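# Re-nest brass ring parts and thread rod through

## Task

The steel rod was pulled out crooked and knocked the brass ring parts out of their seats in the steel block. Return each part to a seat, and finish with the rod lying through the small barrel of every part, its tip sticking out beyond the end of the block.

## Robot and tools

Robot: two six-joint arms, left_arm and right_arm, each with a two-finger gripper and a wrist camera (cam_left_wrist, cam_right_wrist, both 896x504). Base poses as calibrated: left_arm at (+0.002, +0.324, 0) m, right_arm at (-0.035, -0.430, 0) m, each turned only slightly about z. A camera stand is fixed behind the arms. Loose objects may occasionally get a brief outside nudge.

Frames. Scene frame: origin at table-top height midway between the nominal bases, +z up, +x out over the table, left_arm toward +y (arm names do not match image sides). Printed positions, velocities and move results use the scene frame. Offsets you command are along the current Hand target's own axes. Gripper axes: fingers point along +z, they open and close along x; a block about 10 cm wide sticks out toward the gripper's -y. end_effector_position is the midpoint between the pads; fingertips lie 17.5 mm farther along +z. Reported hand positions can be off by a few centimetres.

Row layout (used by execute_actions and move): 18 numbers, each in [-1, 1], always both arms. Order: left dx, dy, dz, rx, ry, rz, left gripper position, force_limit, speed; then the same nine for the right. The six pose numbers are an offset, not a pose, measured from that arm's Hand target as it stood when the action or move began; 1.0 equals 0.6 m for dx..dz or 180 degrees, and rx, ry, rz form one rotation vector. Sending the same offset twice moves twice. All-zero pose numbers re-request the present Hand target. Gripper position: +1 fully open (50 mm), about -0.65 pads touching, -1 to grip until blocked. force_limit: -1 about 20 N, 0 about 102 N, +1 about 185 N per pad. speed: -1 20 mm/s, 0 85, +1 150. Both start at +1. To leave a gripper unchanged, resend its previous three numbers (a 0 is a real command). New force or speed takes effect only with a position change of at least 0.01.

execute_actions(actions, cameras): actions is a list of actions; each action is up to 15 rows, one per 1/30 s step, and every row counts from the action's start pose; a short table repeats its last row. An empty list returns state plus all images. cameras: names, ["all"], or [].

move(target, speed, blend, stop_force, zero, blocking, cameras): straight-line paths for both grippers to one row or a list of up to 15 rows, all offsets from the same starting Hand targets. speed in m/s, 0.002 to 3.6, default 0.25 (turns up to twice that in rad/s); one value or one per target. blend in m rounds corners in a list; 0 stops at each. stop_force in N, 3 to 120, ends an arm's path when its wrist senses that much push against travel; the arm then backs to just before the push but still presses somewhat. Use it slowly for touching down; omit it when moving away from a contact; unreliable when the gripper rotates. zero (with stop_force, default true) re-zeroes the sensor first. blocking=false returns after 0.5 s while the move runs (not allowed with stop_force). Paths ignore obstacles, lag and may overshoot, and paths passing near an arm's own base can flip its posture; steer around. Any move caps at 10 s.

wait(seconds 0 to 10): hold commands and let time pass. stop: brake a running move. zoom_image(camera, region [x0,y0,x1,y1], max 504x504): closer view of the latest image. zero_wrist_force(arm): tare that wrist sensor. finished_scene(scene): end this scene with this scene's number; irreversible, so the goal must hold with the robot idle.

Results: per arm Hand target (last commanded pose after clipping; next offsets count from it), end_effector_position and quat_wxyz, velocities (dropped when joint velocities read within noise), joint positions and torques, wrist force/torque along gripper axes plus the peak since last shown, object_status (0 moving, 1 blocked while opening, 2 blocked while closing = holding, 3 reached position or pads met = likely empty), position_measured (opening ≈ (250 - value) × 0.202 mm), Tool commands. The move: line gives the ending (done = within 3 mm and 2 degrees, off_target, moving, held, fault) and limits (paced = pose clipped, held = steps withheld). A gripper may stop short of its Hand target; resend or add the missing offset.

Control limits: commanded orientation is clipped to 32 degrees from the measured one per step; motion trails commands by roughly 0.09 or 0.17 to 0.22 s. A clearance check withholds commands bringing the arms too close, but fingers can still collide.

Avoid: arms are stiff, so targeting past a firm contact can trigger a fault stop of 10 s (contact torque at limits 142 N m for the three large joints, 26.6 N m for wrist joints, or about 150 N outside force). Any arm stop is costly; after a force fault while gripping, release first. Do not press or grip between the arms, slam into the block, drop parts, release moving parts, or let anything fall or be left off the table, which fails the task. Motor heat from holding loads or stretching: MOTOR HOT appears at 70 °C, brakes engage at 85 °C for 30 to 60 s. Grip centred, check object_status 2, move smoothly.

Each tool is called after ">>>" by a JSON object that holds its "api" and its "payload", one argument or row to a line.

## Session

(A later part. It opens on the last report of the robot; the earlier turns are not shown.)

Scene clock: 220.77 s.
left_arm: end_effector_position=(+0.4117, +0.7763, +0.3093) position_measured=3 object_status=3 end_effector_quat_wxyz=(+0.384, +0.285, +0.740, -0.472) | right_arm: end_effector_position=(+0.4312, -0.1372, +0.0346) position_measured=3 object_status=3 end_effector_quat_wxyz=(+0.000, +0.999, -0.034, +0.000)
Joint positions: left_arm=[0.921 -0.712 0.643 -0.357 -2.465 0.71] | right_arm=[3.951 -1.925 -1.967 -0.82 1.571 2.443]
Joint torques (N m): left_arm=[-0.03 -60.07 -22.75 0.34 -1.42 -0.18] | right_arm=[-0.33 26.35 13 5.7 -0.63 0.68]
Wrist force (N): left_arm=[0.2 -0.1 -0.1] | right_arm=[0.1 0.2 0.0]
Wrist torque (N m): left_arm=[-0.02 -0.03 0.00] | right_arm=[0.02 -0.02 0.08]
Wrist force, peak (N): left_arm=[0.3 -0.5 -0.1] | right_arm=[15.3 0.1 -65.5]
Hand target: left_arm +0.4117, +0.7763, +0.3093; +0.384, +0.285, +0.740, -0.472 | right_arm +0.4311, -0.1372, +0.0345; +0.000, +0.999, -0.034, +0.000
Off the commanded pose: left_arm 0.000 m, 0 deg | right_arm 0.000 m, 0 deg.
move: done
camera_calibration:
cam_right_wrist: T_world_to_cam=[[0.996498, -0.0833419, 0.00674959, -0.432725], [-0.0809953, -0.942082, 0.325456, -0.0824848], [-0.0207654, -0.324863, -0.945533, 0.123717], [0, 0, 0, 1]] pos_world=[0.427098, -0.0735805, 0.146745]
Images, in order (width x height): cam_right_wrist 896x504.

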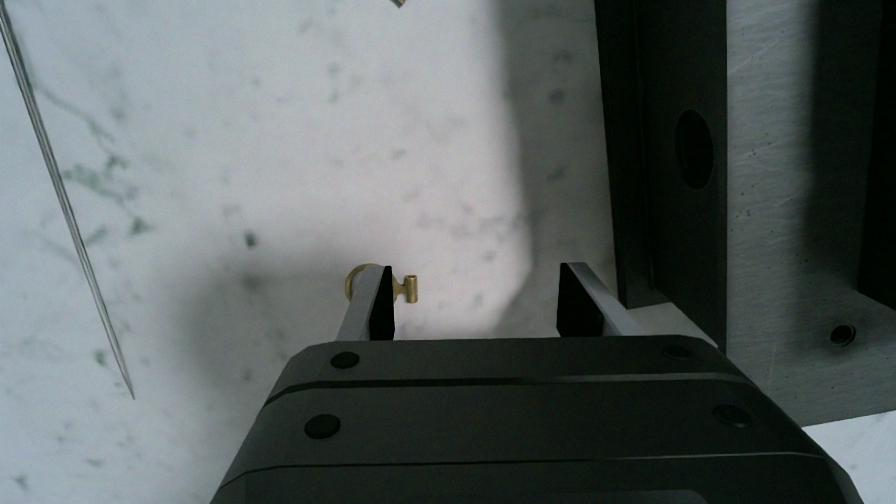

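>>> {"api": "move", "payload": {
  "target": [0,0,0,0,0,0,1,1,1,-0.023,-0.0015,-0.0175,0,0,-0.51,1,-0.9,-1],
  "speed": 0.3,
  "cameras": ["cam_right_wrist"]
}}

>>> {"api": "zoom_image", "payload": {
  "camera": "cam_right_wrist",
  "region": [380, 190, 580, 340]
}}

Scene clock: 255.83 s.
left_arm: end_effector_position=(+0.4117, +0.7763, +0.3093) position_measured=3 object_status=3 end_effector_quat_wxyz=(+0.384, +0.285, +0.740, -0.472) | right_arm: end_effector_position=(+0.4174, -0.1354, +0.0450) position_measured=3 object_status=3 end_effector_quat_wxyz=(+0.000, +0.720, +0.694, +0.000)
Joint positions: left_arm=[0.921 -0.712 0.643 -0.357 -2.465 0.71] | right_arm=[3.972 -1.886 -1.988 -0.837 1.571 0.863]
Joint torques (N m): left_arm=[-0.8 -61.39 -22.49 0.5 -1.62 -0.09] | right_arm=[-6.98 26.62 17.11 1.57 1.22 -1.68]
Wrist force (N): left_arm=[0.1 -0.3 0.0] | right_arm=[0.2 0.2 -0.2]
Wrist torque (N m): left_arm=[-0.04 -0.03 0.00] | right_arm=[0.02 -0.04 -0.07]
Wrist force, peak (N): left_arm=[0.4 -0.6 0.0] | right_arm=[0.2 0.3 0.4]
Hand target: left_arm +0.4117, +0.7763, +0.3093; +0.384, +0.285, +0.740, -0.472 | right_arm +0.4174, -0.1354, +0.0450; +0.000, +0.720, +0.694, +0.000
Off the commanded pose: left_arm 0.000 m, 0 deg | right_arm 0.000 m, 0 deg.
move: done
camera_calibration:
cam_right_wrist: T_world_to_cam=[[0.0522594, 0.998609, 0.00704981, 0.121583], [0.94395, -0.0517005, 0.326016, -0.392498], [0.325927, -0.0103827, -0.945338, 0.0316715], [0, 0, 0, 1]] pos_world=[0.353822, -0.141377, 0.157044]
Images, in order (width x height): cam_right_wrist 896x504.

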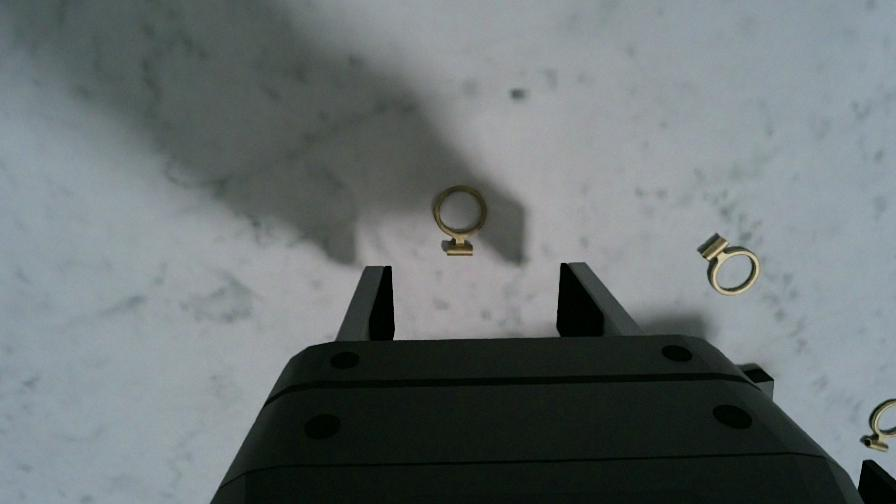

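Scaled by 2.520 from the camera's 896x504 image, which has a finer 1280x720 frame.

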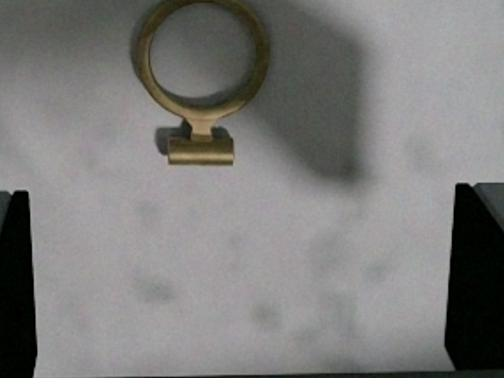

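>>> {"api": "move", "payload": {
  "target": [
    [0,0,0,0,0,0,1,1,1,-0.0067,-0.0017,0.03,0,0,0,1,-0.9,-1],
    [0,0,0,0,0,0,1,1,1,-0.0067,-0.0017,0.041,0,0,0,1,-0.9,-1]
  ],
  "speed": 0.05,
  "cameras": ["cam_right_wrist"]
}}

>>> {"api": "zoom_image", "payload": {
  "camera": "cam_right_wrist",
  "region": [380, 190, 580, 340]
}}

Scene clock: 274.13 s.
left_arm: end_effector_position=(+0.4117, +0.7763, +0.3093) position_measured=3 object_status=3 end_effector_quat_wxyz=(+0.384, +0.285, +0.740, -0.472) | right_arm: end_effector_position=(+0.4162, -0.1395, +0.0202) position_measured=3 object_status=3 end_effector_quat_wxyz=(+0.000, +0.720, +0.694, +0.000)
Joint positions: left_arm=[0.921 -0.712 0.643 -0.357 -2.465 0.71] | right_arm=[3.969 -1.925 -2.018 -0.769 1.571 0.859]
Joint torques (N m): left_arm=[-0.49 -60.88 -23.15 0.36 -1.58 -0.37] | right_arm=[-1.9 40.43 28.34 0.54 -0.43 0.74]
Wrist force (N): left_arm=[0.0 -0.3 0.2] | right_arm=[0.0 -0.1 -0.3]
Wrist torque (N m): left_arm=[-0.06 0.00 0.00] | right_arm=[-0.04 -0.01 0.10]
Wrist force, peak (N): left_arm=[0.4 -0.5 0.0] | right_arm=[0.5 0.4 -0.9]
Hand target: left_arm +0.4117, +0.7763, +0.3093; +0.384, +0.285, +0.740, -0.472 | right_arm +0.4163, -0.1394, +0.0204; +0.000, +0.720, +0.694, +0.000
Off the commanded pose: left_arm 0.000 m, 0 deg | right_arm 0.000 m, 0 deg.
move: done
camera_calibration:
cam_right_wrist: T_world_to_cam=[[0.0521073, 0.998618, 0.00688657, 0.125986], [0.943988, -0.0515044, 0.325935, -0.383593], [0.325839, -0.0104827, -0.945367, 0.00865793], [0, 0, 0, 1]] pos_world=[0.352721, -0.145478, 0.132344]
Images, in order (width x height): cam_right_wrist 896x504.

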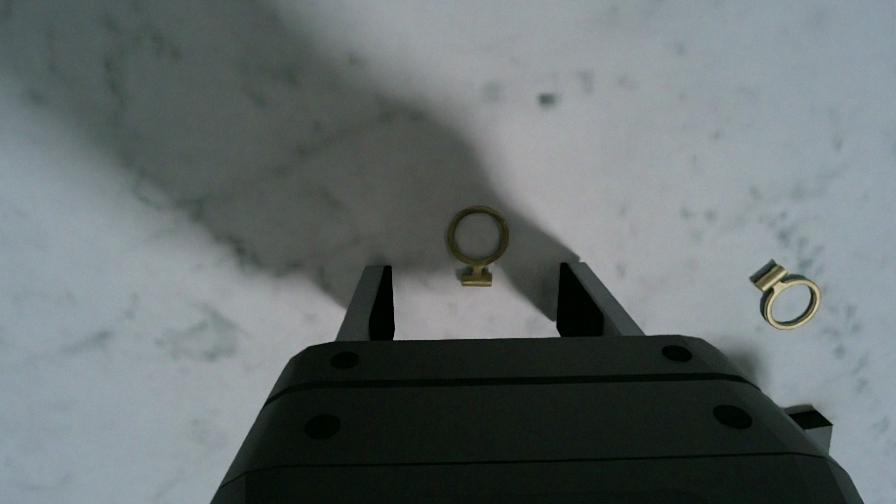

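Scaled by 2.520 from the camera's 896x504 image, which has a finer 1280x720 frame.

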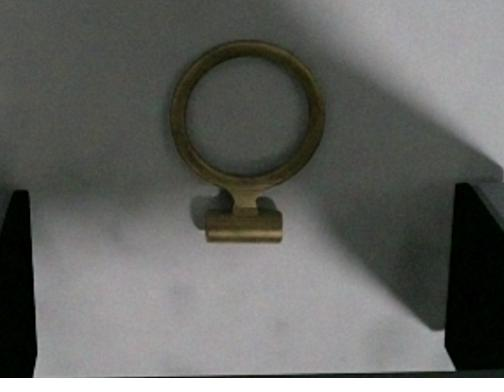

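>>> {"api": "move", "payload": {
  "target": [0,0,0,0,0,0,1,1,1,0,0,0,0,0,0,-1,-0.9,-1],
  "speed": 0.05,
  "cameras": ["cam_right_wrist"]
}}

>>> {"api": "zoom_image", "payload": {
  "camera": "cam_right_wrist",
  "region": [380, 190, 580, 340]
}}

Scene clock: 280.97 s.
left_arm: end_effector_position=(+0.4117, +0.7763, +0.3093) position_measured=3 object_status=3 end_effector_quat_wxyz=(+0.384, +0.285, +0.740, -0.472) | right_arm: end_effector_position=(+0.4163, -0.1394, +0.0204) position_measured=220 object_status=2 end_effector_quat_wxyz=(+0.000, +0.720, +0.694, +0.000)
Joint positions: left_arm=[0.921 -0.712 0.643 -0.357 -2.465 0.71] | right_arm=[3.969 -1.925 -2.018 -0.769 1.571 0.859]
Joint torques (N m): left_arm=[-0.39 -60.82 -23.46 0.42 -1.61 -0.14] | right_arm=[12.33 37.93 27.18 0.82 -0.46 1.92]
Wrist force (N): left_arm=[0.3 -0.1 0.2] | right_arm=[-0.6 0.1 -3.1]
Wrist torque (N m): left_arm=[-0.03 -0.05 0.00] | right_arm=[0.02 -0.04 0.09]
Wrist force, peak (N): left_arm=[0.5 -0.3 0.3] | right_arm=[-0.5 -0.1 -3.2]
Hand target: left_arm +0.4117, +0.7763, +0.3093; +0.384, +0.285, +0.740, -0.472 | right_arm +0.4163, -0.1394, +0.0204; +0.000, +0.720, +0.694, +0.000
Off the commanded pose: left_arm 0.000 m, 0 deg | right_arm 0.000 m, 0 deg.
move: done
camera_calibration:
cam_right_wrist: T_world_to_cam=[[0.0520375, 0.99862, 0.00708589, 0.125879], [0.943919, -0.0515012, 0.326135, -0.383717], [0.32605, -0.0102827, -0.945297, 0.00866611], [0, 0, 0, 1]] pos_world=[0.352822, -0.145378, 0.132443]
Images, in order (width x height): cam_right_wrist 896x504.

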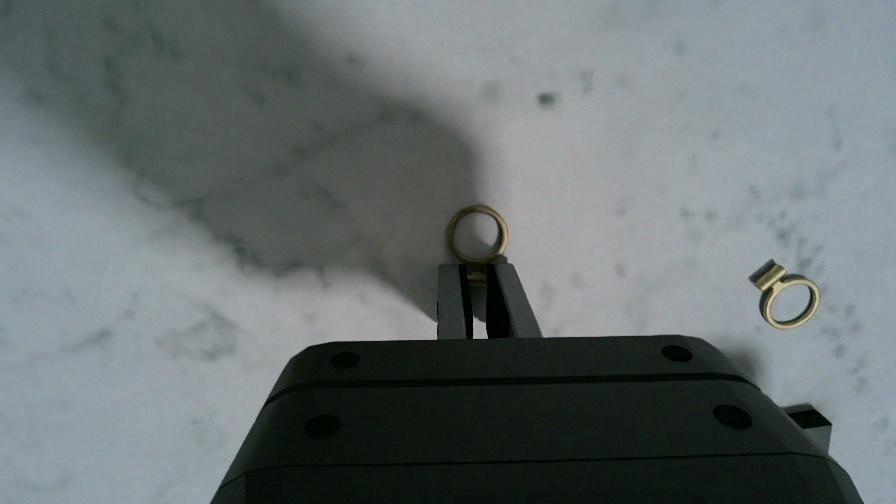

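Scaled by 2.520 from the camera's 896x504 image, which has a finer 1280x720 frame.

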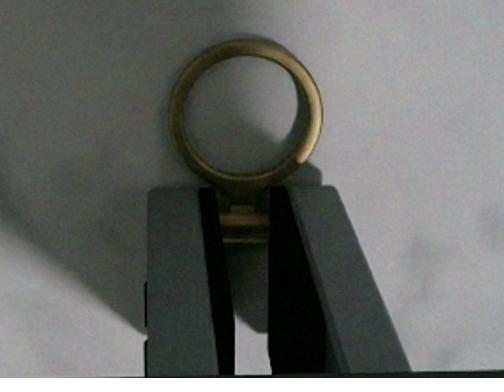

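>>> {"api": "move", "payload": {
  "target": [0,0,0,0,0,0,1,1,1,0,0,-0.05,0,0,0,-1,-0.9,-1],
  "speed": 0.05,
  "cameras": ["cam_right_wrist"]
}}

>>> {"api": "zoom_image", "payload": {
  "camera": "cam_right_wrist",
  "region": [380, 190, 580, 340]
}}

Scene clock: 296.30 s.
left_arm: end_effector_position=(+0.4117, +0.7763, +0.3093) position_measured=3 object_status=3 end_effector_quat_wxyz=(+0.384, +0.285, +0.740, -0.472) | right_arm: end_effector_position=(+0.4163, -0.1393, +0.0505) position_measured=220 object_status=2 end_effector_quat_wxyz=(+0.000, +0.720, +0.694, +0.000)
Joint positions: left_arm=[0.921 -0.712 0.643 -0.357 -2.465 0.71] | right_arm=[3.969 -1.871 -1.992 -0.849 1.571 0.859]
Joint torques (N m): left_arm=[-1 -60.21 -23.09 0.54 -1.5 -0.15] | right_arm=[8.16 24.56 10.02 5.44 -0.5 1.13]
Wrist force (N): left_arm=[0.2 -0.2 -0.2] | right_arm=[0.5 0.0 0.0]
Wrist torque (N m): left_arm=[-0.03 -0.04 0.00] | right_arm=[0.00 -0.09 0.09]
Wrist force, peak (N): left_arm=[0.4 -0.5 0.1] | right_arm=[-0.6 0.0 -3.5]
Hand target: left_arm +0.4117, +0.7763, +0.3093; +0.384, +0.285, +0.740, -0.472 | right_arm +0.4163, -0.1394, +0.0504; +0.000, +0.720, +0.694, +0.000
Off the commanded pose: left_arm 0.000 m, 0 deg | right_arm 0.000 m, 0 deg.
move: done
camera_calibration:
cam_right_wrist: T_world_to_cam=[[0.0521014, 0.998616, 0.00721871, 0.12562], [0.943885, -0.051604, 0.326217, -0.39355], [0.326138, -0.0101827, -0.945267, 0.0370979], [0, 0, 0, 1]] pos_world=[0.352822, -0.145377, 0.162543]
Images, in order (width x height): cam_right_wrist 896x504.

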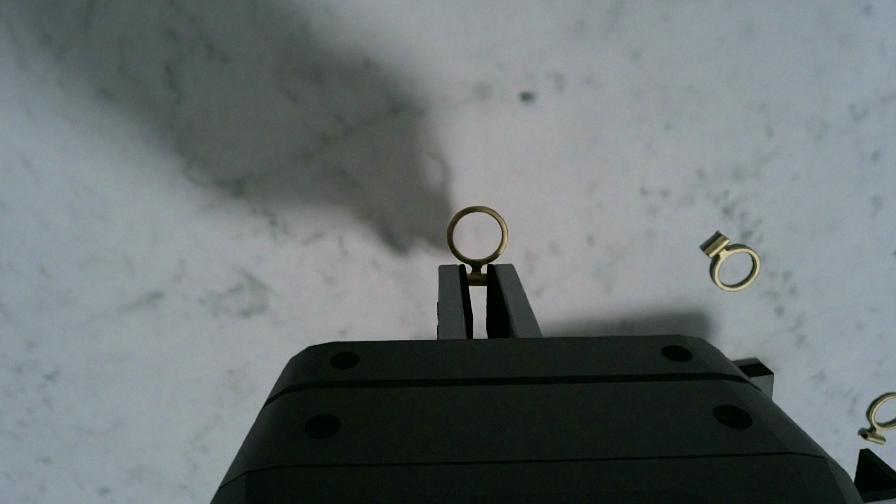

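Scaled by 2.520 from the camera's 896x504 image, which has a finer 1280x720 frame.

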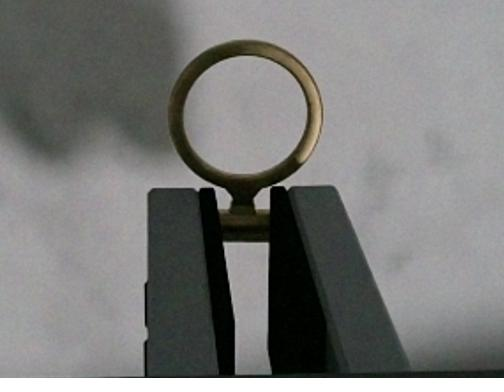

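>>> {"api": "move", "payload": {
  "target": [0.112,-0.3185,0.869,0,0,0,1,1,1,0,0,0,0,0,0,-1,-0.9,-1],
  "speed": 0.25,
  "cameras": ["cam_left_wrist"]
}}

Scene clock: 330.40 s.
left_arm: end_effector_position=(+0.3950, +0.4866, +0.2569) position_measured=3 object_status=3 end_effector_quat_wxyz=(+0.384, +0.286, +0.738, -0.475) | right_arm: end_effector_position=(+0.4163, -0.1394, +0.0504) position_measured=220 object_status=2 end_effector_quat_wxyz=(+0.000, +0.720, +0.694, +0.000)
Joint positions: left_arm=[0.613 -1.376 1.852 -1.155 -2.728 0.413] | right_arm=[3.969 -1.871 -1.992 -0.849 1.571 0.859]
Joint torques (N m): left_arm=[7.28 -24.02 -15.58 -1.86 0.38 -1.09] | right_arm=[-4.45 24.6 9.16 5.55 0.32 -2.02]
Wrist force (N): left_arm=[0.4 -0.3 -0.5] | right_arm=[0.2 0.3 -0.2]
Wrist torque (N m): left_arm=[-0.08 -0.04 -0.12] | right_arm=[0.03 -0.04 0.09]
Wrist force, peak (N): left_arm=[-0.2 -2.0 7.4] | right_arm=[0.4 0.3 -0.2]
Hand target: left_arm +0.3949, +0.4866, +0.2568; +0.384, +0.286, +0.738, -0.475 (not the last commanded pose) | right_arm +0.4163, -0.1394, +0.0504; +0.000, +0.720, +0.694, +0.000
Off the commanded pose: left_arm 0.264 m, 1 deg | right_arm 0.000 m, 0 deg.
move: held (left_arm; a check stopped the path); limits=held
pose unreachable (left arm): on one or more control steps of this call, first in action 0 (counted from 0), this arm could not follow its commanded pose, so it was not sent that pose on those steps. It may still have moved: this result reports where it is.
cause: moving toward the commanded pose would bring two parts of the arm too close to each other (its gripper and another part of the arm, with joints 4 (wrist 1) to 6 (wrist 3) between them, 6 mm apart when it was first held).
camera_calibration:
cam_left_wrist: T_world_to_cam=[[-0.537472, 0.0365358, -0.84249, 0.421652], [0.636475, 0.67296, -0.37686, -0.464352], [0.553193, -0.738776, -0.384952, 0.371727], [0, 0, 0, 1]] pos_world=[0.316538, 0.571707, 0.323339]
Images, in order (width x height): cam_left_wrist 896x504.

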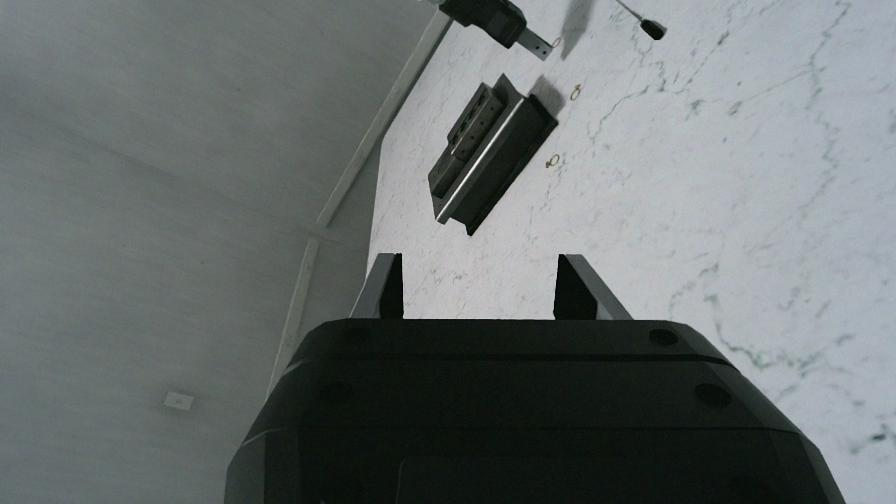

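>>> {"api": "move", "payload": {
  "target": [
    [0,0,0,-0.0029,0.113,-0.2974,1,1,1,0,0,0,0,0,0,-1,-0.9,-1],
    [0.043,-0.193,0.776,-0.0029,0.113,-0.2974,1,1,1,0,0,0,0,0,0,-1,-0.9,-1]
  ],
  "speed": 0.25,
  "blend": 0.02,
  "cameras": ["cam_left_wrist"]
}}

Scene clock: 345.27 s.
left_arm: end_effector_position=(+0.3948, +0.4867, +0.2567) position_measured=3 object_status=3 end_effector_quat_wxyz=(+0.374, +0.279, +0.743, -0.479) | right_arm: end_effector_position=(+0.4163, -0.1394, +0.0504) position_measured=220 object_status=2 end_effector_quat_wxyz=(+0.000, +0.720, +0.694, +0.000)
Joint positions: left_arm=[0.611 -1.377 1.85 -1.162 -2.721 0.376] | right_arm=[3.969 -1.871 -1.992 -0.849 1.571 0.859]
Joint torques (N m): left_arm=[-1.89 -33.93 -17.22 0.81 -2.3 -1.05] | right_arm=[-13.89 25.04 8.83 5.29 0.93 -1.89]
Wrist force (N): left_arm=[0.2 -0.4 -0.4] | right_arm=[0.2 0.1 -0.1]
Wrist torque (N m): left_arm=[-0.10 -0.02 -0.10] | right_arm=[0.00 -0.06 0.09]
Wrist force, peak (N): left_arm=[-1.0 -0.5 -0.3] | right_arm=[0.5 0.2 -0.2]
Hand target: left_arm +0.3948, +0.4867, +0.2566; +0.374, +0.278, +0.743, -0.479 (not the last commanded pose) | right_arm +0.4163, -0.1394, +0.0504; +0.000, +0.720, +0.694, +0.000
Off the commanded pose: left_arm 0.481 m, 56 deg | right_arm 0.000 m, 0 deg.
move: held (left_arm; a check stopped the path); path passed 0 of 2 targets; limits=held
pose unreachable (left arm): on one or more control steps of this call, first in action 0 (counted from 0), this arm could not follow its commanded pose, so it was not sent that pose on those steps. It may still have moved: this result reports where it is.
cause: moving toward the commanded pose would bring two parts of the arm too close to each other (its gripper and another part of the arm, with joints 4 (wrist 1) to 6 (wrist 3) between them, 4 mm apart when it was first held).
camera_calibration:
cam_left_wrist: T_world_to_cam=[[-0.561437, 0.0348478, -0.826786, 0.427614], [0.624211, 0.673764, -0.395478, -0.455158], [0.543277, -0.738124, -0.400028, 0.379117], [0, 0, 0, 1]] pos_world=[0.318227, 0.571603, 0.325197]
Images, in order (width x height): cam_left_wrist 896x504.

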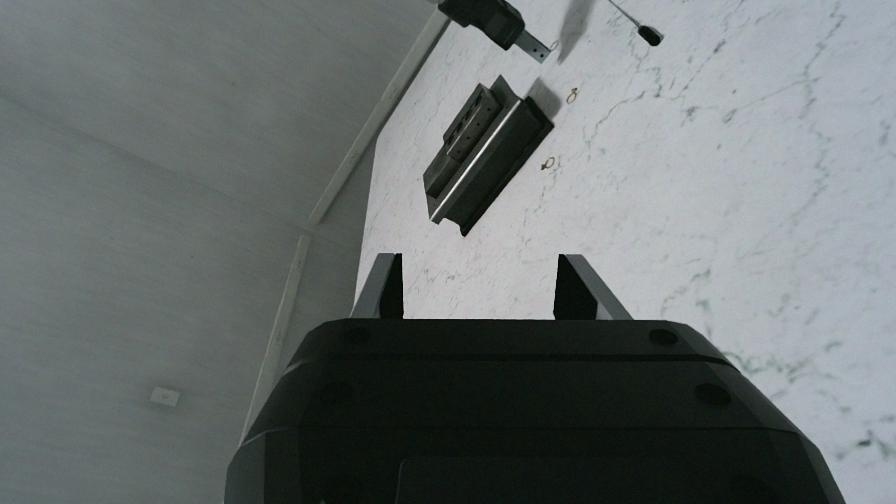

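>>> {"api": "move", "payload": {
  "target": [
    [0,0,-0.05,-0.334,0.261,-0.194,1,1,1,0,0,0,0,0,0,-1,-0.9,-1],
    [-0.0807,-0.1503,0.2705,-0.334,0.261,-0.194,1,1,1,0,0,0,0,0,0,-1,-0.9,-1]
  ],
  "speed": 0.4,
  "blend": 0.02,
  "cameras": ["cam_left_wrist"]
}}

Scene clock: 365.67 s.
left_arm: end_effector_position=(+0.3948, +0.4867, +0.2566) position_measured=3 object_status=3 end_effector_quat_wxyz=(+0.374, +0.278, +0.744, -0.479) | right_arm: end_effector_position=(+0.4163, -0.1394, +0.0504) position_measured=220 object_status=2 end_effector_quat_wxyz=(+0.000, +0.720, +0.694, +0.000)
Joint positions: left_arm=[0.611 -1.378 1.851 -1.165 -2.72 0.373] | right_arm=[3.969 -1.871 -1.992 -0.849 1.571 0.859]
Joint torques (N m): left_arm=[6.35 -28.45 -18.65 0.73 -1.42 1.24] | right_arm=[-13.55 25.35 8.5 5.34 1.47 -1.83]
Wrist force (N): left_arm=[0.1 -0.1 -0.3] | right_arm=[0.2 0.1 -0.1]
Wrist torque (N m): left_arm=[-0.04 -0.01 0.10] | right_arm=[0.01 -0.05 0.09]
Wrist force, peak (N): left_arm=[-0.6 -0.8 -0.4] | right_arm=[0.5 0.3 -0.1]
Hand target: left_arm +0.3948, +0.4867, +0.2566; +0.374, +0.278, +0.744, -0.479 (not the last commanded pose) | right_arm +0.4163, -0.1394, +0.0504; +0.000, +0.720, +0.694, +0.000
Off the commanded pose: left_arm 0.192 m, 84 deg | right_arm 0.000 m, 0 deg.
move: held (left_arm; a check stopped the path); path passed 0 of 2 targets; limits=held
pose unreachable (left arm): on one or more control steps of this call, first in action 0 (counted from 0), this arm could not follow its commanded pose, so it was not sent that pose on those steps. It may still have moved: this result reports where it is.
cause: moving toward the commanded pose would bring two parts of the arm too close to each other (its gripper and another part of the arm, with joints 4 (wrist 1) to 6 (wrist 3) between them, 4 mm apart when it was first held).
camera_calibration:
cam_left_wrist: T_world_to_cam=[[-0.56252, 0.0348358, -0.826049, 0.427814], [0.623128, 0.674525, -0.395889, -0.455005], [0.5434, -0.73743, -0.401141, 0.37901], [0, 0, 0, 1]] pos_world=[0.318226, 0.571502, 0.3253]
Images, in order (width x height): cam_left_wrist 896x504.

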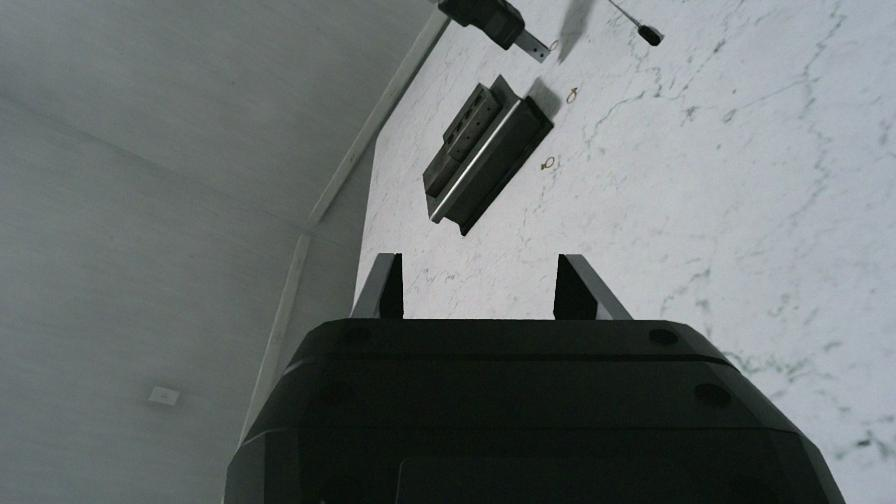

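>>> {"api": "move", "payload": {
  "target": [
    [0,0,-0.2,0,0,0,1,1,1,0,0,0,0,0,0,-1,-0.9,-1],
    [0,0,-0.2,-0.217,0.355,0,1,1,1,0,0,0,0,0,0,-1,-0.9,-1]
  ],
  "speed": 0.4,
  "cameras": ["cam_left_wrist"]
}}

Scene clock: 375.23 s.
left_arm: end_effector_position=(+0.3600, +0.5972, +0.2879) position_measured=3 object_status=3 end_effector_quat_wxyz=(-0.001, +0.351, +0.936, -0.001) | right_arm: end_effector_position=(+0.4163, -0.1394, +0.0504) position_measured=220 object_status=2 end_effector_quat_wxyz=(+0.000, +0.720, +0.694, +0.000)
Joint positions: left_arm=[0.325 -1.711 1.803 -1.661 -1.571 -0.503] | right_arm=[3.969 -1.871 -1.992 -0.849 1.571 0.859]
Joint torques (N m): left_arm=[-4.25 -14.02 -32.76 -1.45 1.33 -0.41] | right_arm=[-13.84 25.69 9.09 5.12 1.44 -1.93]
Wrist force (N): left_arm=[0.3 -2.0 -1.2] | right_arm=[0.4 0.1 -0.1]
Wrist torque (N m): left_arm=[0.01 -0.66 -0.11] | right_arm=[0.01 -0.07 0.09]
Wrist force, peak (N): left_arm=[0.4 0.2 -4.2] | right_arm=[0.5 -0.1 0.0]
Hand target: left_arm +0.3601, +0.5972, +0.2879; -0.001, +0.351, +0.936, +0.000 | right_arm +0.4163, -0.1394, +0.0504; +0.000, +0.720, +0.694, +0.000
Off the commanded pose: left_arm 0.000 m, 0 deg | right_arm 0.000 m, 0 deg.
move: done
camera_calibration:
cam_left_wrist: T_world_to_cam=[[-0.756233, 0.654015, -0.0193975, -0.101999], [0.611179, 0.716666, 0.33593, -0.727038], [0.233605, 0.242186, -0.941687, 0.174173], [0, 0, 0, 1]] pos_world=[0.326528, 0.54557, 0.406272]
Images, in order (width x height): cam_left_wrist 896x504.

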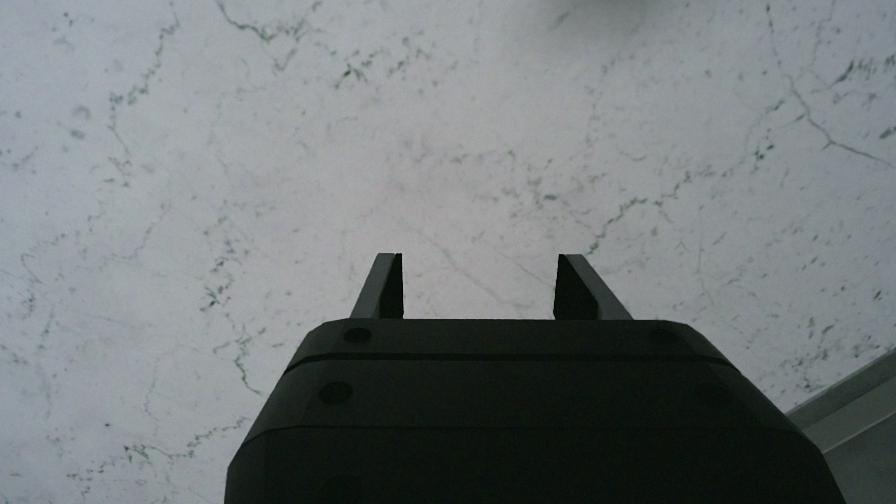

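>>> {"api": "move", "payload": {
  "target": [-0.468,-0.359,-0.017,0,0,0.7717,1,1,1,0,0,0,0,0,0,-1,-0.9,-1],
  "speed": 0.5,
  "cameras": ["cam_left_wrist"]
}}

Scene clock: 388.17 s.
left_arm: end_effector_position=(+0.4304, +0.2503, +0.2981) position_measured=3 object_status=3 end_effector_quat_wxyz=(+0.000, +1.000, +0.000, -0.001) | right_arm: end_effector_position=(+0.4163, -0.1394, +0.0504) position_measured=220 object_status=2 end_effector_quat_wxyz=(+0.000, +0.720, +0.694, +0.000)
Joint positions: left_arm=[-0.507 -1.752 1.812 -1.629 -1.572 1.089] | right_arm=[3.969 -1.871 -1.992 -0.849 1.571 0.859]
Joint torques (N m): left_arm=[3.55 -25.81 -15.07 -1.34 -0.09 1.04] | right_arm=[-13.26 25.42 8.58 5.17 1.5 -1.92]
Wrist force (N): left_arm=[0.3 -1.5 -1.3] | right_arm=[0.3 -0.1 -0.2]
Wrist torque (N m): left_arm=[0.13 -0.66 0.10] | right_arm=[-0.02 -0.05 0.09]
Wrist force, peak (N): left_arm=[0.3 -1.5 -2.3] | right_arm=[0.6 0.0 -0.2]
Hand target: left_arm +0.4303, +0.2503, +0.2981; +0.000, +1.000, +0.000, -0.001 | right_arm +0.4163, -0.1394, +0.0504; +0.000, +0.720, +0.694, +0.000
Off the commanded pose: left_arm 0.000 m, 0 deg | right_arm 0.000 m, 0 deg.
move: done
camera_calibration:
cam_left_wrist: T_world_to_cam=[[0.999748, 0.00444051, -0.0219958, -0.414077], [0.011606, -0.941258, 0.33749, 0.147672], [-0.0192051, -0.33766, -0.941072, 0.505075], [0, 0, 0, 1]] pos_world=[0.421959, 0.31138, 0.416366]
Images, in order (width x height): cam_left_wrist 896x504.

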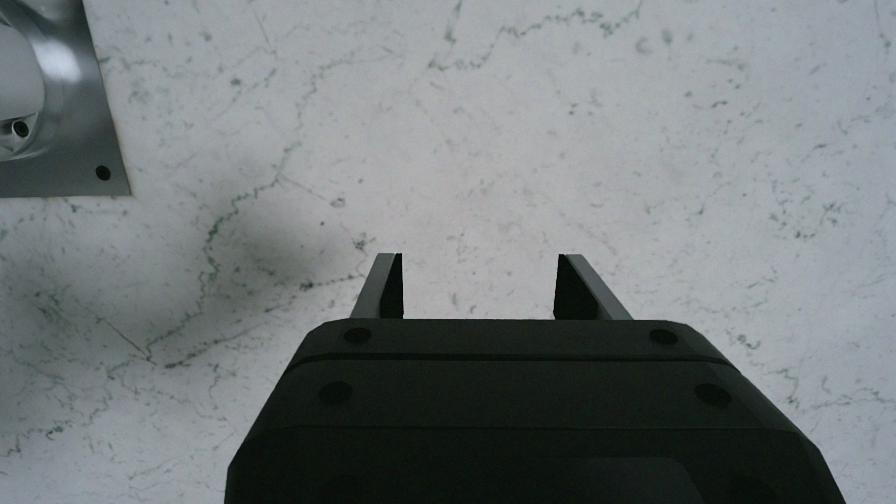

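>>> {"api": "move", "payload": {
  "target": [-0.01,0.412,0.265,-0.222,0,0,1,1,1,0,0,0,0,0,0,-1,-0.9,-1],
  "speed": 0.3,
  "cameras": ["cam_left_wrist"]
}}

Scene clock: 398.00 s.
left_arm: end_effector_position=(+0.4241, +0.0031, +0.1392) position_measured=3 object_status=3 end_effector_quat_wxyz=(+0.342, +0.940, +0.000, -0.001) end_effector_velocity=(+0.000, -0.001, +0.000) end_effector_angular_velocity=(-0.003, -0.001, -0.002) | right_arm: end_effector_position=(+0.4163, -0.1394, +0.0504) position_measured=220 object_status=2 end_effector_quat_wxyz=(+0.000, +0.720, +0.694, +0.000)
Joint positions: left_arm=[-0.677 -1.394 2.219 -2.865 -2.108 0.787] | right_arm=[3.969 -1.871 -1.992 -0.849 1.571 0.859]
Joint velocities: left_arm=[-0.001 0.002 0 -0.005 -0.002 0] | right_arm=[within noise]
Joint torques (N m): left_arm=[4.3 -22.11 -26.87 -4.68 -1.8 -0.58] | right_arm=[-13.68 25.52 9.38 4.99 1.38 -1.89]
Wrist force (N): left_arm=[0.1 -1.7 -0.8] | right_arm=[0.2 0.1 0.0]
Wrist torque (N m): left_arm=[0.15 -0.56 -0.39] | right_arm=[0.01 -0.04 0.09]
Wrist force, peak (N): left_arm=[0.2 -4.0 -3.4] | right_arm=[0.4 0.2 -0.3]
Hand target: left_arm +0.4242, +0.0031, +0.1392; +0.342, +0.940, +0.001, -0.001 | right_arm +0.4163, -0.1394, +0.0504; +0.000, +0.720, +0.694, +0.000
Off the commanded pose: left_arm 0.000 m, 0 deg | right_arm 0.000 m, 0 deg.
move: done
camera_calibration:
cam_left_wrist: T_world_to_cam=[[0.99976, -0.00973927, -0.0196074, -0.410594], [0.012008, -0.504929, 0.863077, -0.105978], [-0.0183061, -0.863106, -0.504691, 0.212448], [0, 0, 0, 1]] pos_world=[0.415658, 0.125855, 0.190637]
Images, in order (width x height): cam_left_wrist 896x504.

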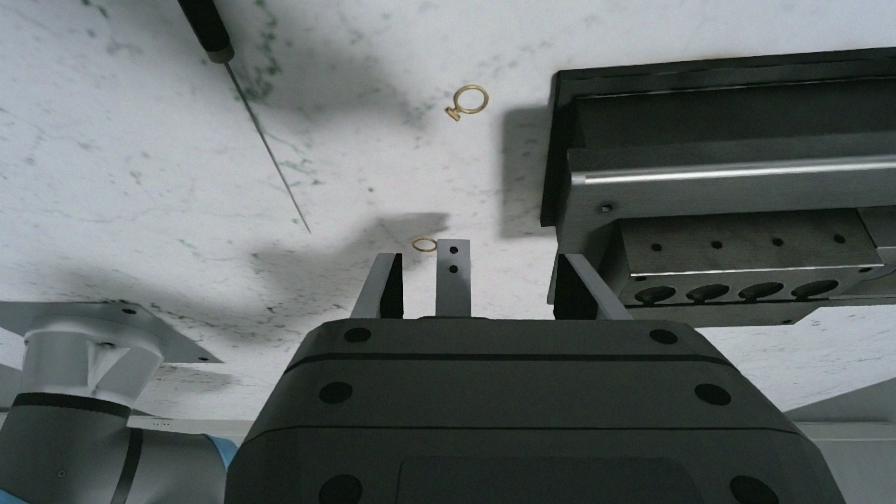

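>>> {"api": "zoom_image", "payload": {
  "camera": "cam_left_wrist",
  "region": [390, 210, 500, 320]
}}

>>> {"api": "zoom_image", "payload": {
  "camera": "cam_left_wrist",
  "region": [540, 180, 896, 340]
}}

Scaled by 4.582 from the camera's 896x504 image, which has a finer 1280x720 frame.

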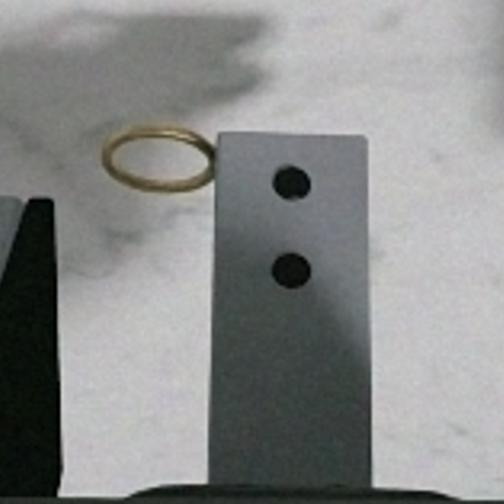

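Scaled by 1.416 from the camera's 896x504 image, which has a finer 1280x720 frame.

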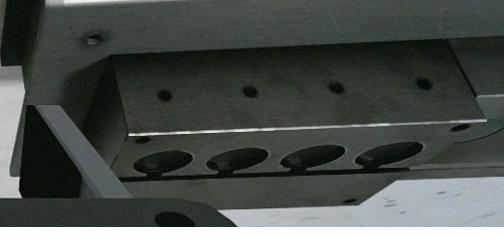

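>>> {"api": "move", "payload": {
  "target": [
    [0,-0.1915,-0.161,0,0,0,1,1,1,0,0,-0.18,0,0,0,-1,-0.9,-1],
    [0,-0.1915,-0.161,0,0,0,1,1,1,0.1022,0.238,-0.18,0,0,0.4544,-1,-0.9,-1],
    [0,-0.1915,-0.161,0,0,0,1,1,1,0.1022,0.238,-0.1393,0,0,0.4544,-1,-0.9,-1]
  ],
  "speed": 0.25,
  "blend": 0.02,
  "cameras": ["cam_right_wrist"]
}}

>>> {"api": "zoom_image", "payload": {
  "camera": "cam_right_wrist",
  "region": [380, 190, 580, 340]
}}

Scene clock: 432.13 s.
left_arm: end_effector_position=(+0.4241, +0.1532, +0.1394) position_measured=3 object_status=3 end_effector_quat_wxyz=(+0.342, +0.940, +0.001, -0.001) | right_arm: end_effector_position=(+0.5612, -0.0834, +0.1340) position_measured=220 object_status=2 end_effector_quat_wxyz=(+0.000, +0.999, +0.054, +0.000)
Joint positions: left_arm=[-0.357 -1.512 2.288 -2.613 -2.224 1.148] | right_arm=[3.867 -2.088 -1.415 -1.209 1.571 2.184]
Joint torques (N m): left_arm=[7.65 -16.12 -10.99 -1.47 -1.56 1.28] | right_arm=[12.05 46.54 24.11 3.63 -0.81 1.92]
Wrist force (N): left_arm=[0.2 -2.4 -0.7] | right_arm=[0.1 0.0 -0.4]
Wrist torque (N m): left_arm=[0.05 -0.57 -0.23] | right_arm=[-0.02 -0.02 0.12]
Wrist force, peak (N): left_arm=[0.1 -4.8 -1.8] | right_arm=[0.6 -0.1 -3.1]
Hand target: left_arm +0.4241, +0.1532, +0.1394; +0.342, +0.940, +0.001, -0.001 | right_arm +0.5612, -0.0833, +0.1340; +0.000, +0.999, +0.054, +0.000
Off the commanded pose: left_arm 0.000 m, 0 deg | right_arm 0.000 m, 0 deg.
move: done; blend cut to 0.0122 m at target 2
camera_calibration:
cam_right_wrist: T_world_to_cam=[[0.995825, 0.0910361, 0.00673307, -0.54357], [0.0838924, -0.941765, 0.325638, -0.146192], [0.0359857, -0.323713, -0.945471, 0.206118], [0, 0, 0, 1]] pos_world=[0.546147, -0.0214709, 0.246144]
Images, in order (width x height): cam_right_wrist 896x504.

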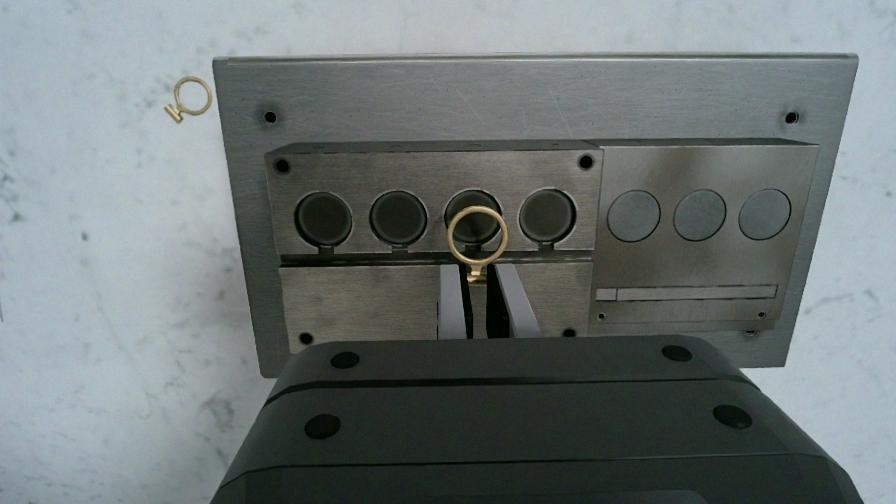

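Scaled by 2.520 from the camera's 896x504 image, which has a finer 1280x720 frame.

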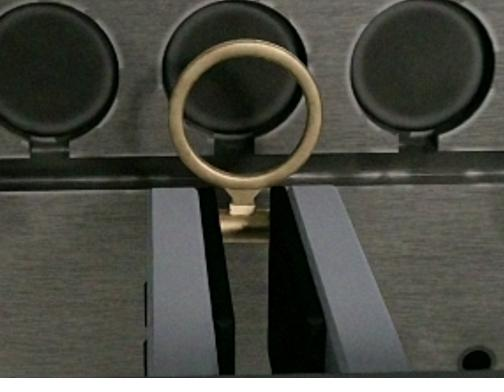

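>>> {"api": "move", "payload": {
  "target": [0,0,0,0,0,0,1,1,1,0,0,0.0235,0,0,0,-1,-0.9,-1],
  "speed": 0.04,
  "cameras": ["cam_right_wrist"]
}}

>>> {"api": "zoom_image", "payload": {
  "camera": "cam_right_wrist",
  "region": [430, 190, 530, 290]
}}

Scene clock: 442.73 s.
left_arm: end_effector_position=(+0.4241, +0.1532, +0.1394) position_measured=3 object_status=3 end_effector_quat_wxyz=(+0.342, +0.940, +0.001, -0.001) | right_arm: end_effector_position=(+0.5612, -0.0833, +0.1198) position_measured=220 object_status=2 end_effector_quat_wxyz=(+0.000, +0.999, +0.054, +0.000)
Joint positions: left_arm=[-0.357 -1.512 2.288 -2.613 -2.224 1.148] | right_arm=[3.867 -2.1 -1.435 -1.177 1.571 2.184]
Joint torques (N m): left_arm=[7.81 -14.84 -10.61 -1.36 -1.68 1.25] | right_arm=[11.56 39.62 23.41 -0.42 -0.72 2.12]
Wrist force (N): left_arm=[0.1 -2.2 -0.5] | right_arm=[-4.4 1.9 -20.1]
Wrist torque (N m): left_arm=[0.08 -0.55 -0.23] | right_arm=[0.14 -0.07 0.07]
Wrist force, peak (N): left_arm=[0.1 -2.6 -0.7] | right_arm=[-4.4 1.9 -20.1]
Hand target: left_arm +0.4241, +0.1532, +0.1394; +0.342, +0.940, +0.001, -0.001 | right_arm +0.5612, -0.0833, +0.1199; +0.000, +0.999, +0.054, +0.000
Off the commanded pose: left_arm 0.000 m, 0 deg | right_arm 0.000 m, 0 deg.
move: done
camera_calibration:
cam_right_wrist: T_world_to_cam=[[0.995826, 0.0910038, 0.00697282, -0.543541], [0.0837917, -0.941842, 0.325443, -0.141375], [0.0361838, -0.3235, -0.945536, 0.192638], [0, 0, 0, 1]] pos_world=[0.546148, -0.0213701, 0.231945]
Images, in order (width x height): cam_right_wrist 896x504.

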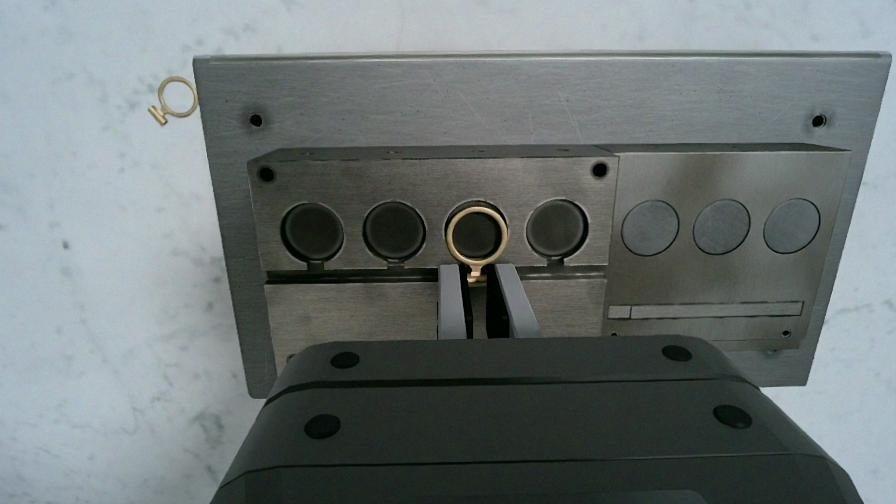

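Scaled by 5.040 from the camera's 896x504 image, which has a finer 1280x720 frame.

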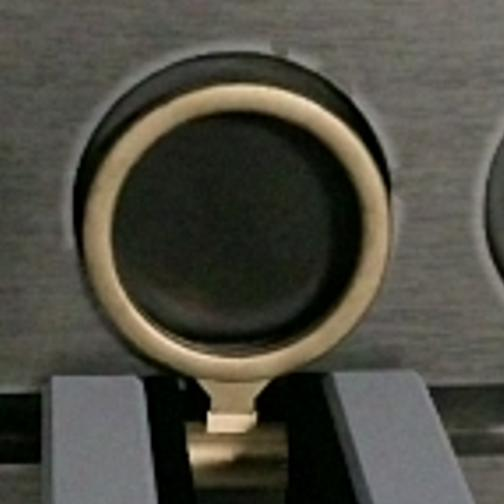

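>>> {"api": "move", "payload": {
  "target": [
    [0,0,0,0,0,0,1,1,1,0,0,-0.0025,0,0,0,-1,-0.9,-1],
    [0,0,0,0,0,0,1,1,1,0.0002,-0.0012,-0.0025,0,0,0,-1,-0.9,-1]
  ],
  "speed": 0.01
}}

>>> {"api": "move", "payload": {
  "target": [0,0,0,0,0,0,1,1,1,0,0,0.0085,0,0,0,-1,-0.9,-1],
  "speed": 0.003,
  "stop_force": 6,
  "cameras": ["cam_right_wrist"]
}}

>>> {"api": "zoom_image", "payload": {
  "camera": "cam_right_wrist",
  "region": [430, 190, 530, 290]
}}

Scene clock: 460.50 s.
left_arm: end_effector_position=(+0.4241, +0.1532, +0.1394) position_measured=3 object_status=3 end_effector_quat_wxyz=(+0.342, +0.940, +0.001, -0.001) | right_arm: end_effector_position=(+0.5612, -0.0825, +0.1215) position_measured=220 object_status=2 end_effector_quat_wxyz=(+0.000, +0.999, +0.054, +0.000)
Joint positions: left_arm=[-0.357 -1.512 2.288 -2.613 -2.224 1.148] | right_arm=[3.868 -2.1 -1.431 -1.181 1.571 2.185]
Joint torques (N m): left_arm=[7.6 -15.56 -11.34 -1.53 -2 1.2] | right_arm=[9.81 39.58 28.23 0.99 -1 1.5]
Wrist force (N): left_arm=[0.2 -2.1 -0.5] | right_arm=[0.0 0.0 -0.3]
Wrist torque (N m): left_arm=[0.10 -0.58 -0.24] | right_arm=[0.00 -0.01 -0.04]
Wrist force, peak (N): left_arm=[0.1 -2.6 -0.4] | right_arm=[-3.7 1.4 -20.1]
Hand target: left_arm +0.4241, +0.1532, +0.1394; +0.342, +0.940, +0.001, -0.001 | right_arm +0.5612, -0.0825, +0.1214; +0.000, +0.999, +0.054, +0.000
Off the commanded pose: left_arm 0.000 m, 0 deg | right_arm 0.000 m, 0 deg.
move: done

Scene clock: 461.80 s.
left_arm: end_effector_position=(+0.4241, +0.1532, +0.1394) position_measured=3 object_status=3 end_effector_quat_wxyz=(+0.342, +0.940, +0.001, -0.001) | right_arm: end_effector_position=(+0.5612, -0.0825, +0.1193) position_measured=220 object_status=2 end_effector_quat_wxyz=(+0.000, +0.999, +0.054, +0.000)
Joint positions: left_arm=[-0.357 -1.512 2.288 -2.613 -2.224 1.148] | right_arm=[3.868 -2.102 -1.434 -1.176 1.571 2.185]
Joint torques (N m): left_arm=[7.63 -15.06 -10.01 -1.31 -1.69 1.11] | right_arm=[8.03 47.41 28.39 0.11 -0.84 -1.47]
Wrist force (N): left_arm=[-0.2 -2.2 -0.7] | right_arm=[-0.9 -0.5 -7.8]
Wrist torque (N m): left_arm=[0.08 -0.52 -0.23] | right_arm=[0.01 0.02 -0.05]
Wrist force, peak (N): left_arm=[0.2 -2.5 -0.6] | right_arm=[-0.9 -0.3 -7.9]
Hand target: left_arm +0.4241, +0.1532, +0.1394; +0.342, +0.940, +0.001, -0.001 | right_arm +0.5612, -0.0825, +0.1193; +0.000, +0.999, +0.054, +0.000 (not the last commanded pose)
Off the commanded pose: left_arm 0.000 m, 0 deg | right_arm 0.003 m, 0 deg.
move: contact (right_arm)
camera_calibration:
cam_right_wrist: T_world_to_cam=[[0.995822, 0.0910632, 0.00683894, -0.543575], [0.0838869, -0.941794, 0.325556, -0.140503], [0.0360871, -0.323622, -0.945498, 0.19237], [0, 0, 0, 1]] pos_world=[0.546148, -0.0205705, 0.231345]
Images, in order (width x height): cam_right_wrist 896x504.

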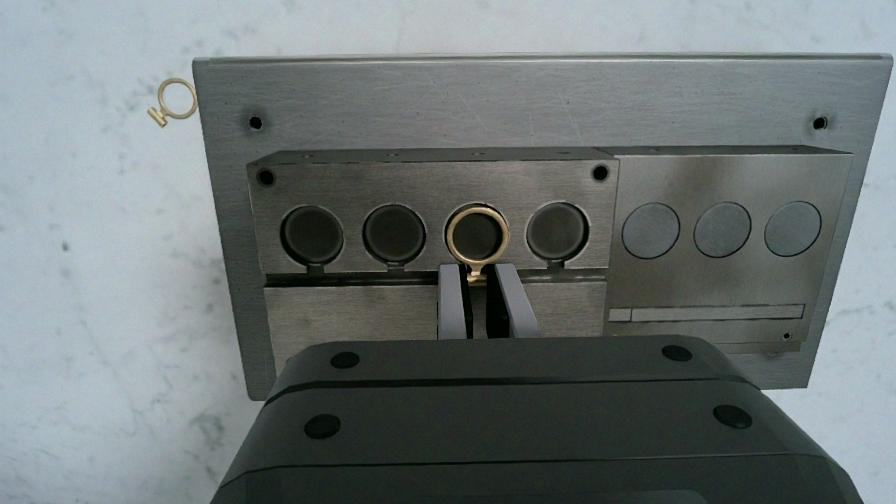

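Scaled by 5.040 from the camera's 896x504 image, which has a finer 1280x720 frame.

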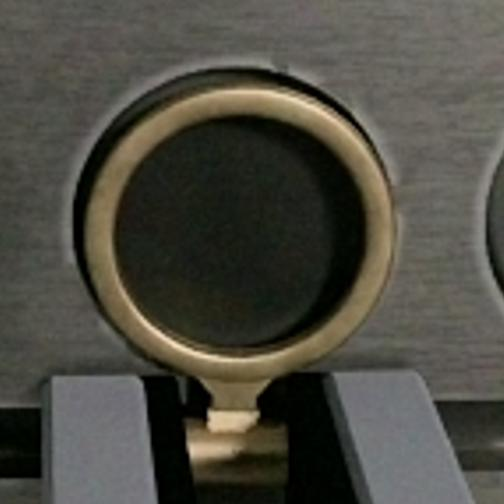

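>>> {"api": "wait", "payload": {
  "seconds": 0.1,
  "cameras": ["cam_left_wrist"]
}}

>>> {"api": "zoom_image", "payload": {
  "camera": "cam_left_wrist",
  "region": [540, 160, 760, 300]
}}

Scene clock: 486.57 s.
left_arm: end_effector_position=(+0.4241, +0.1532, +0.1394) position_measured=3 object_status=3 end_effector_quat_wxyz=(+0.342, +0.940, +0.001, -0.001) | right_arm: end_effector_position=(+0.5612, -0.0825, +0.1193) position_measured=220 object_status=2 end_effector_quat_wxyz=(+0.000, +0.999, +0.054, +0.000)
Joint positions: left_arm=[-0.357 -1.512 2.288 -2.613 -2.224 1.148] | right_arm=[3.868 -2.102 -1.434 -1.176 1.571 2.185]
Joint torques (N m): left_arm=[7.57 -15.37 -10.25 -1.4 -1.78 1.2] | right_arm=[8.46 49.53 30.67 1.02 -0.77 1.63]
Wrist force (N): left_arm=[0.1 -2.1 -0.6] | right_arm=[-0.9 -0.5 -6.3]
Wrist torque (N m): left_arm=[0.09 -0.55 -0.23] | right_arm=[0.01 0.00 -0.04]
Wrist force, peak (N): left_arm=[0.2 -2.5 -0.7] | right_arm=[-0.8 -0.4 -7.5]
Hand target: left_arm +0.4241, +0.1532, +0.1394; +0.342, +0.940, +0.001, -0.001 | right_arm +0.5612, -0.0825, +0.1193; +0.000, +0.999, +0.054, +0.000 (not the last commanded pose)
Tool commands: left_gripper/position=+1.0 left_gripper/force_limit=+1.0 left_gripper/speed=+1.0 right_gripper/position=-1.0 right_gripper/force_limit=-0.9 right_gripper/speed=-1.0
Off the commanded pose: left_arm 0.000 m, 0 deg | right_arm 0.003 m, 0 deg.
wait: 0.10 s; at rest from the start
camera_calibration:
cam_left_wrist: T_world_to_cam=[[0.999759, -0.0096934, -0.0196918, -0.409125], [0.0121081, -0.504736, 0.863189, -0.0304762], [-0.0183064, -0.863219, -0.504497, 0.342095], [0, 0, 0, 1]] pos_world=[0.415658, 0.275955, 0.190836]
Images, in order (width x height): cam_left_wrist 896x504.

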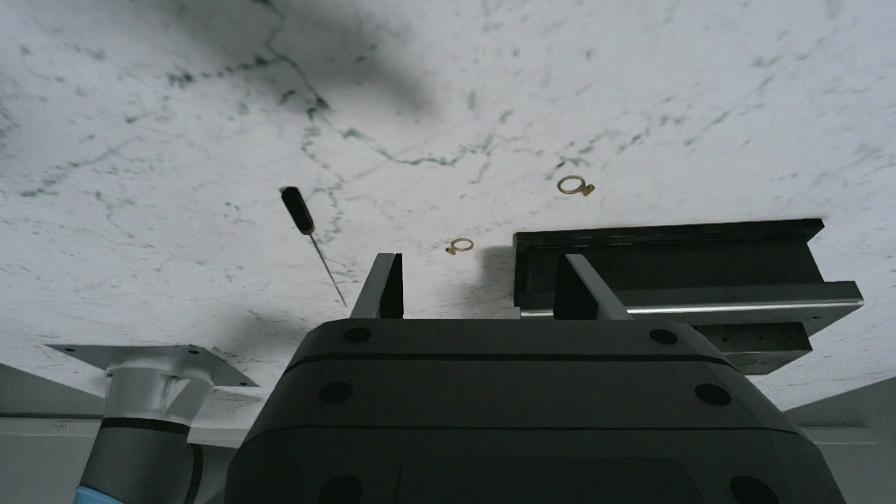

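Scaled by 2.291 from the camera's 896x504 image, which has a finer 1280x720 frame.

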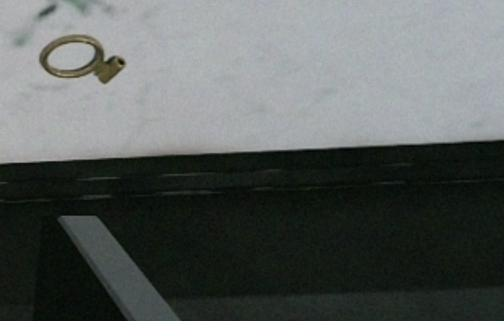

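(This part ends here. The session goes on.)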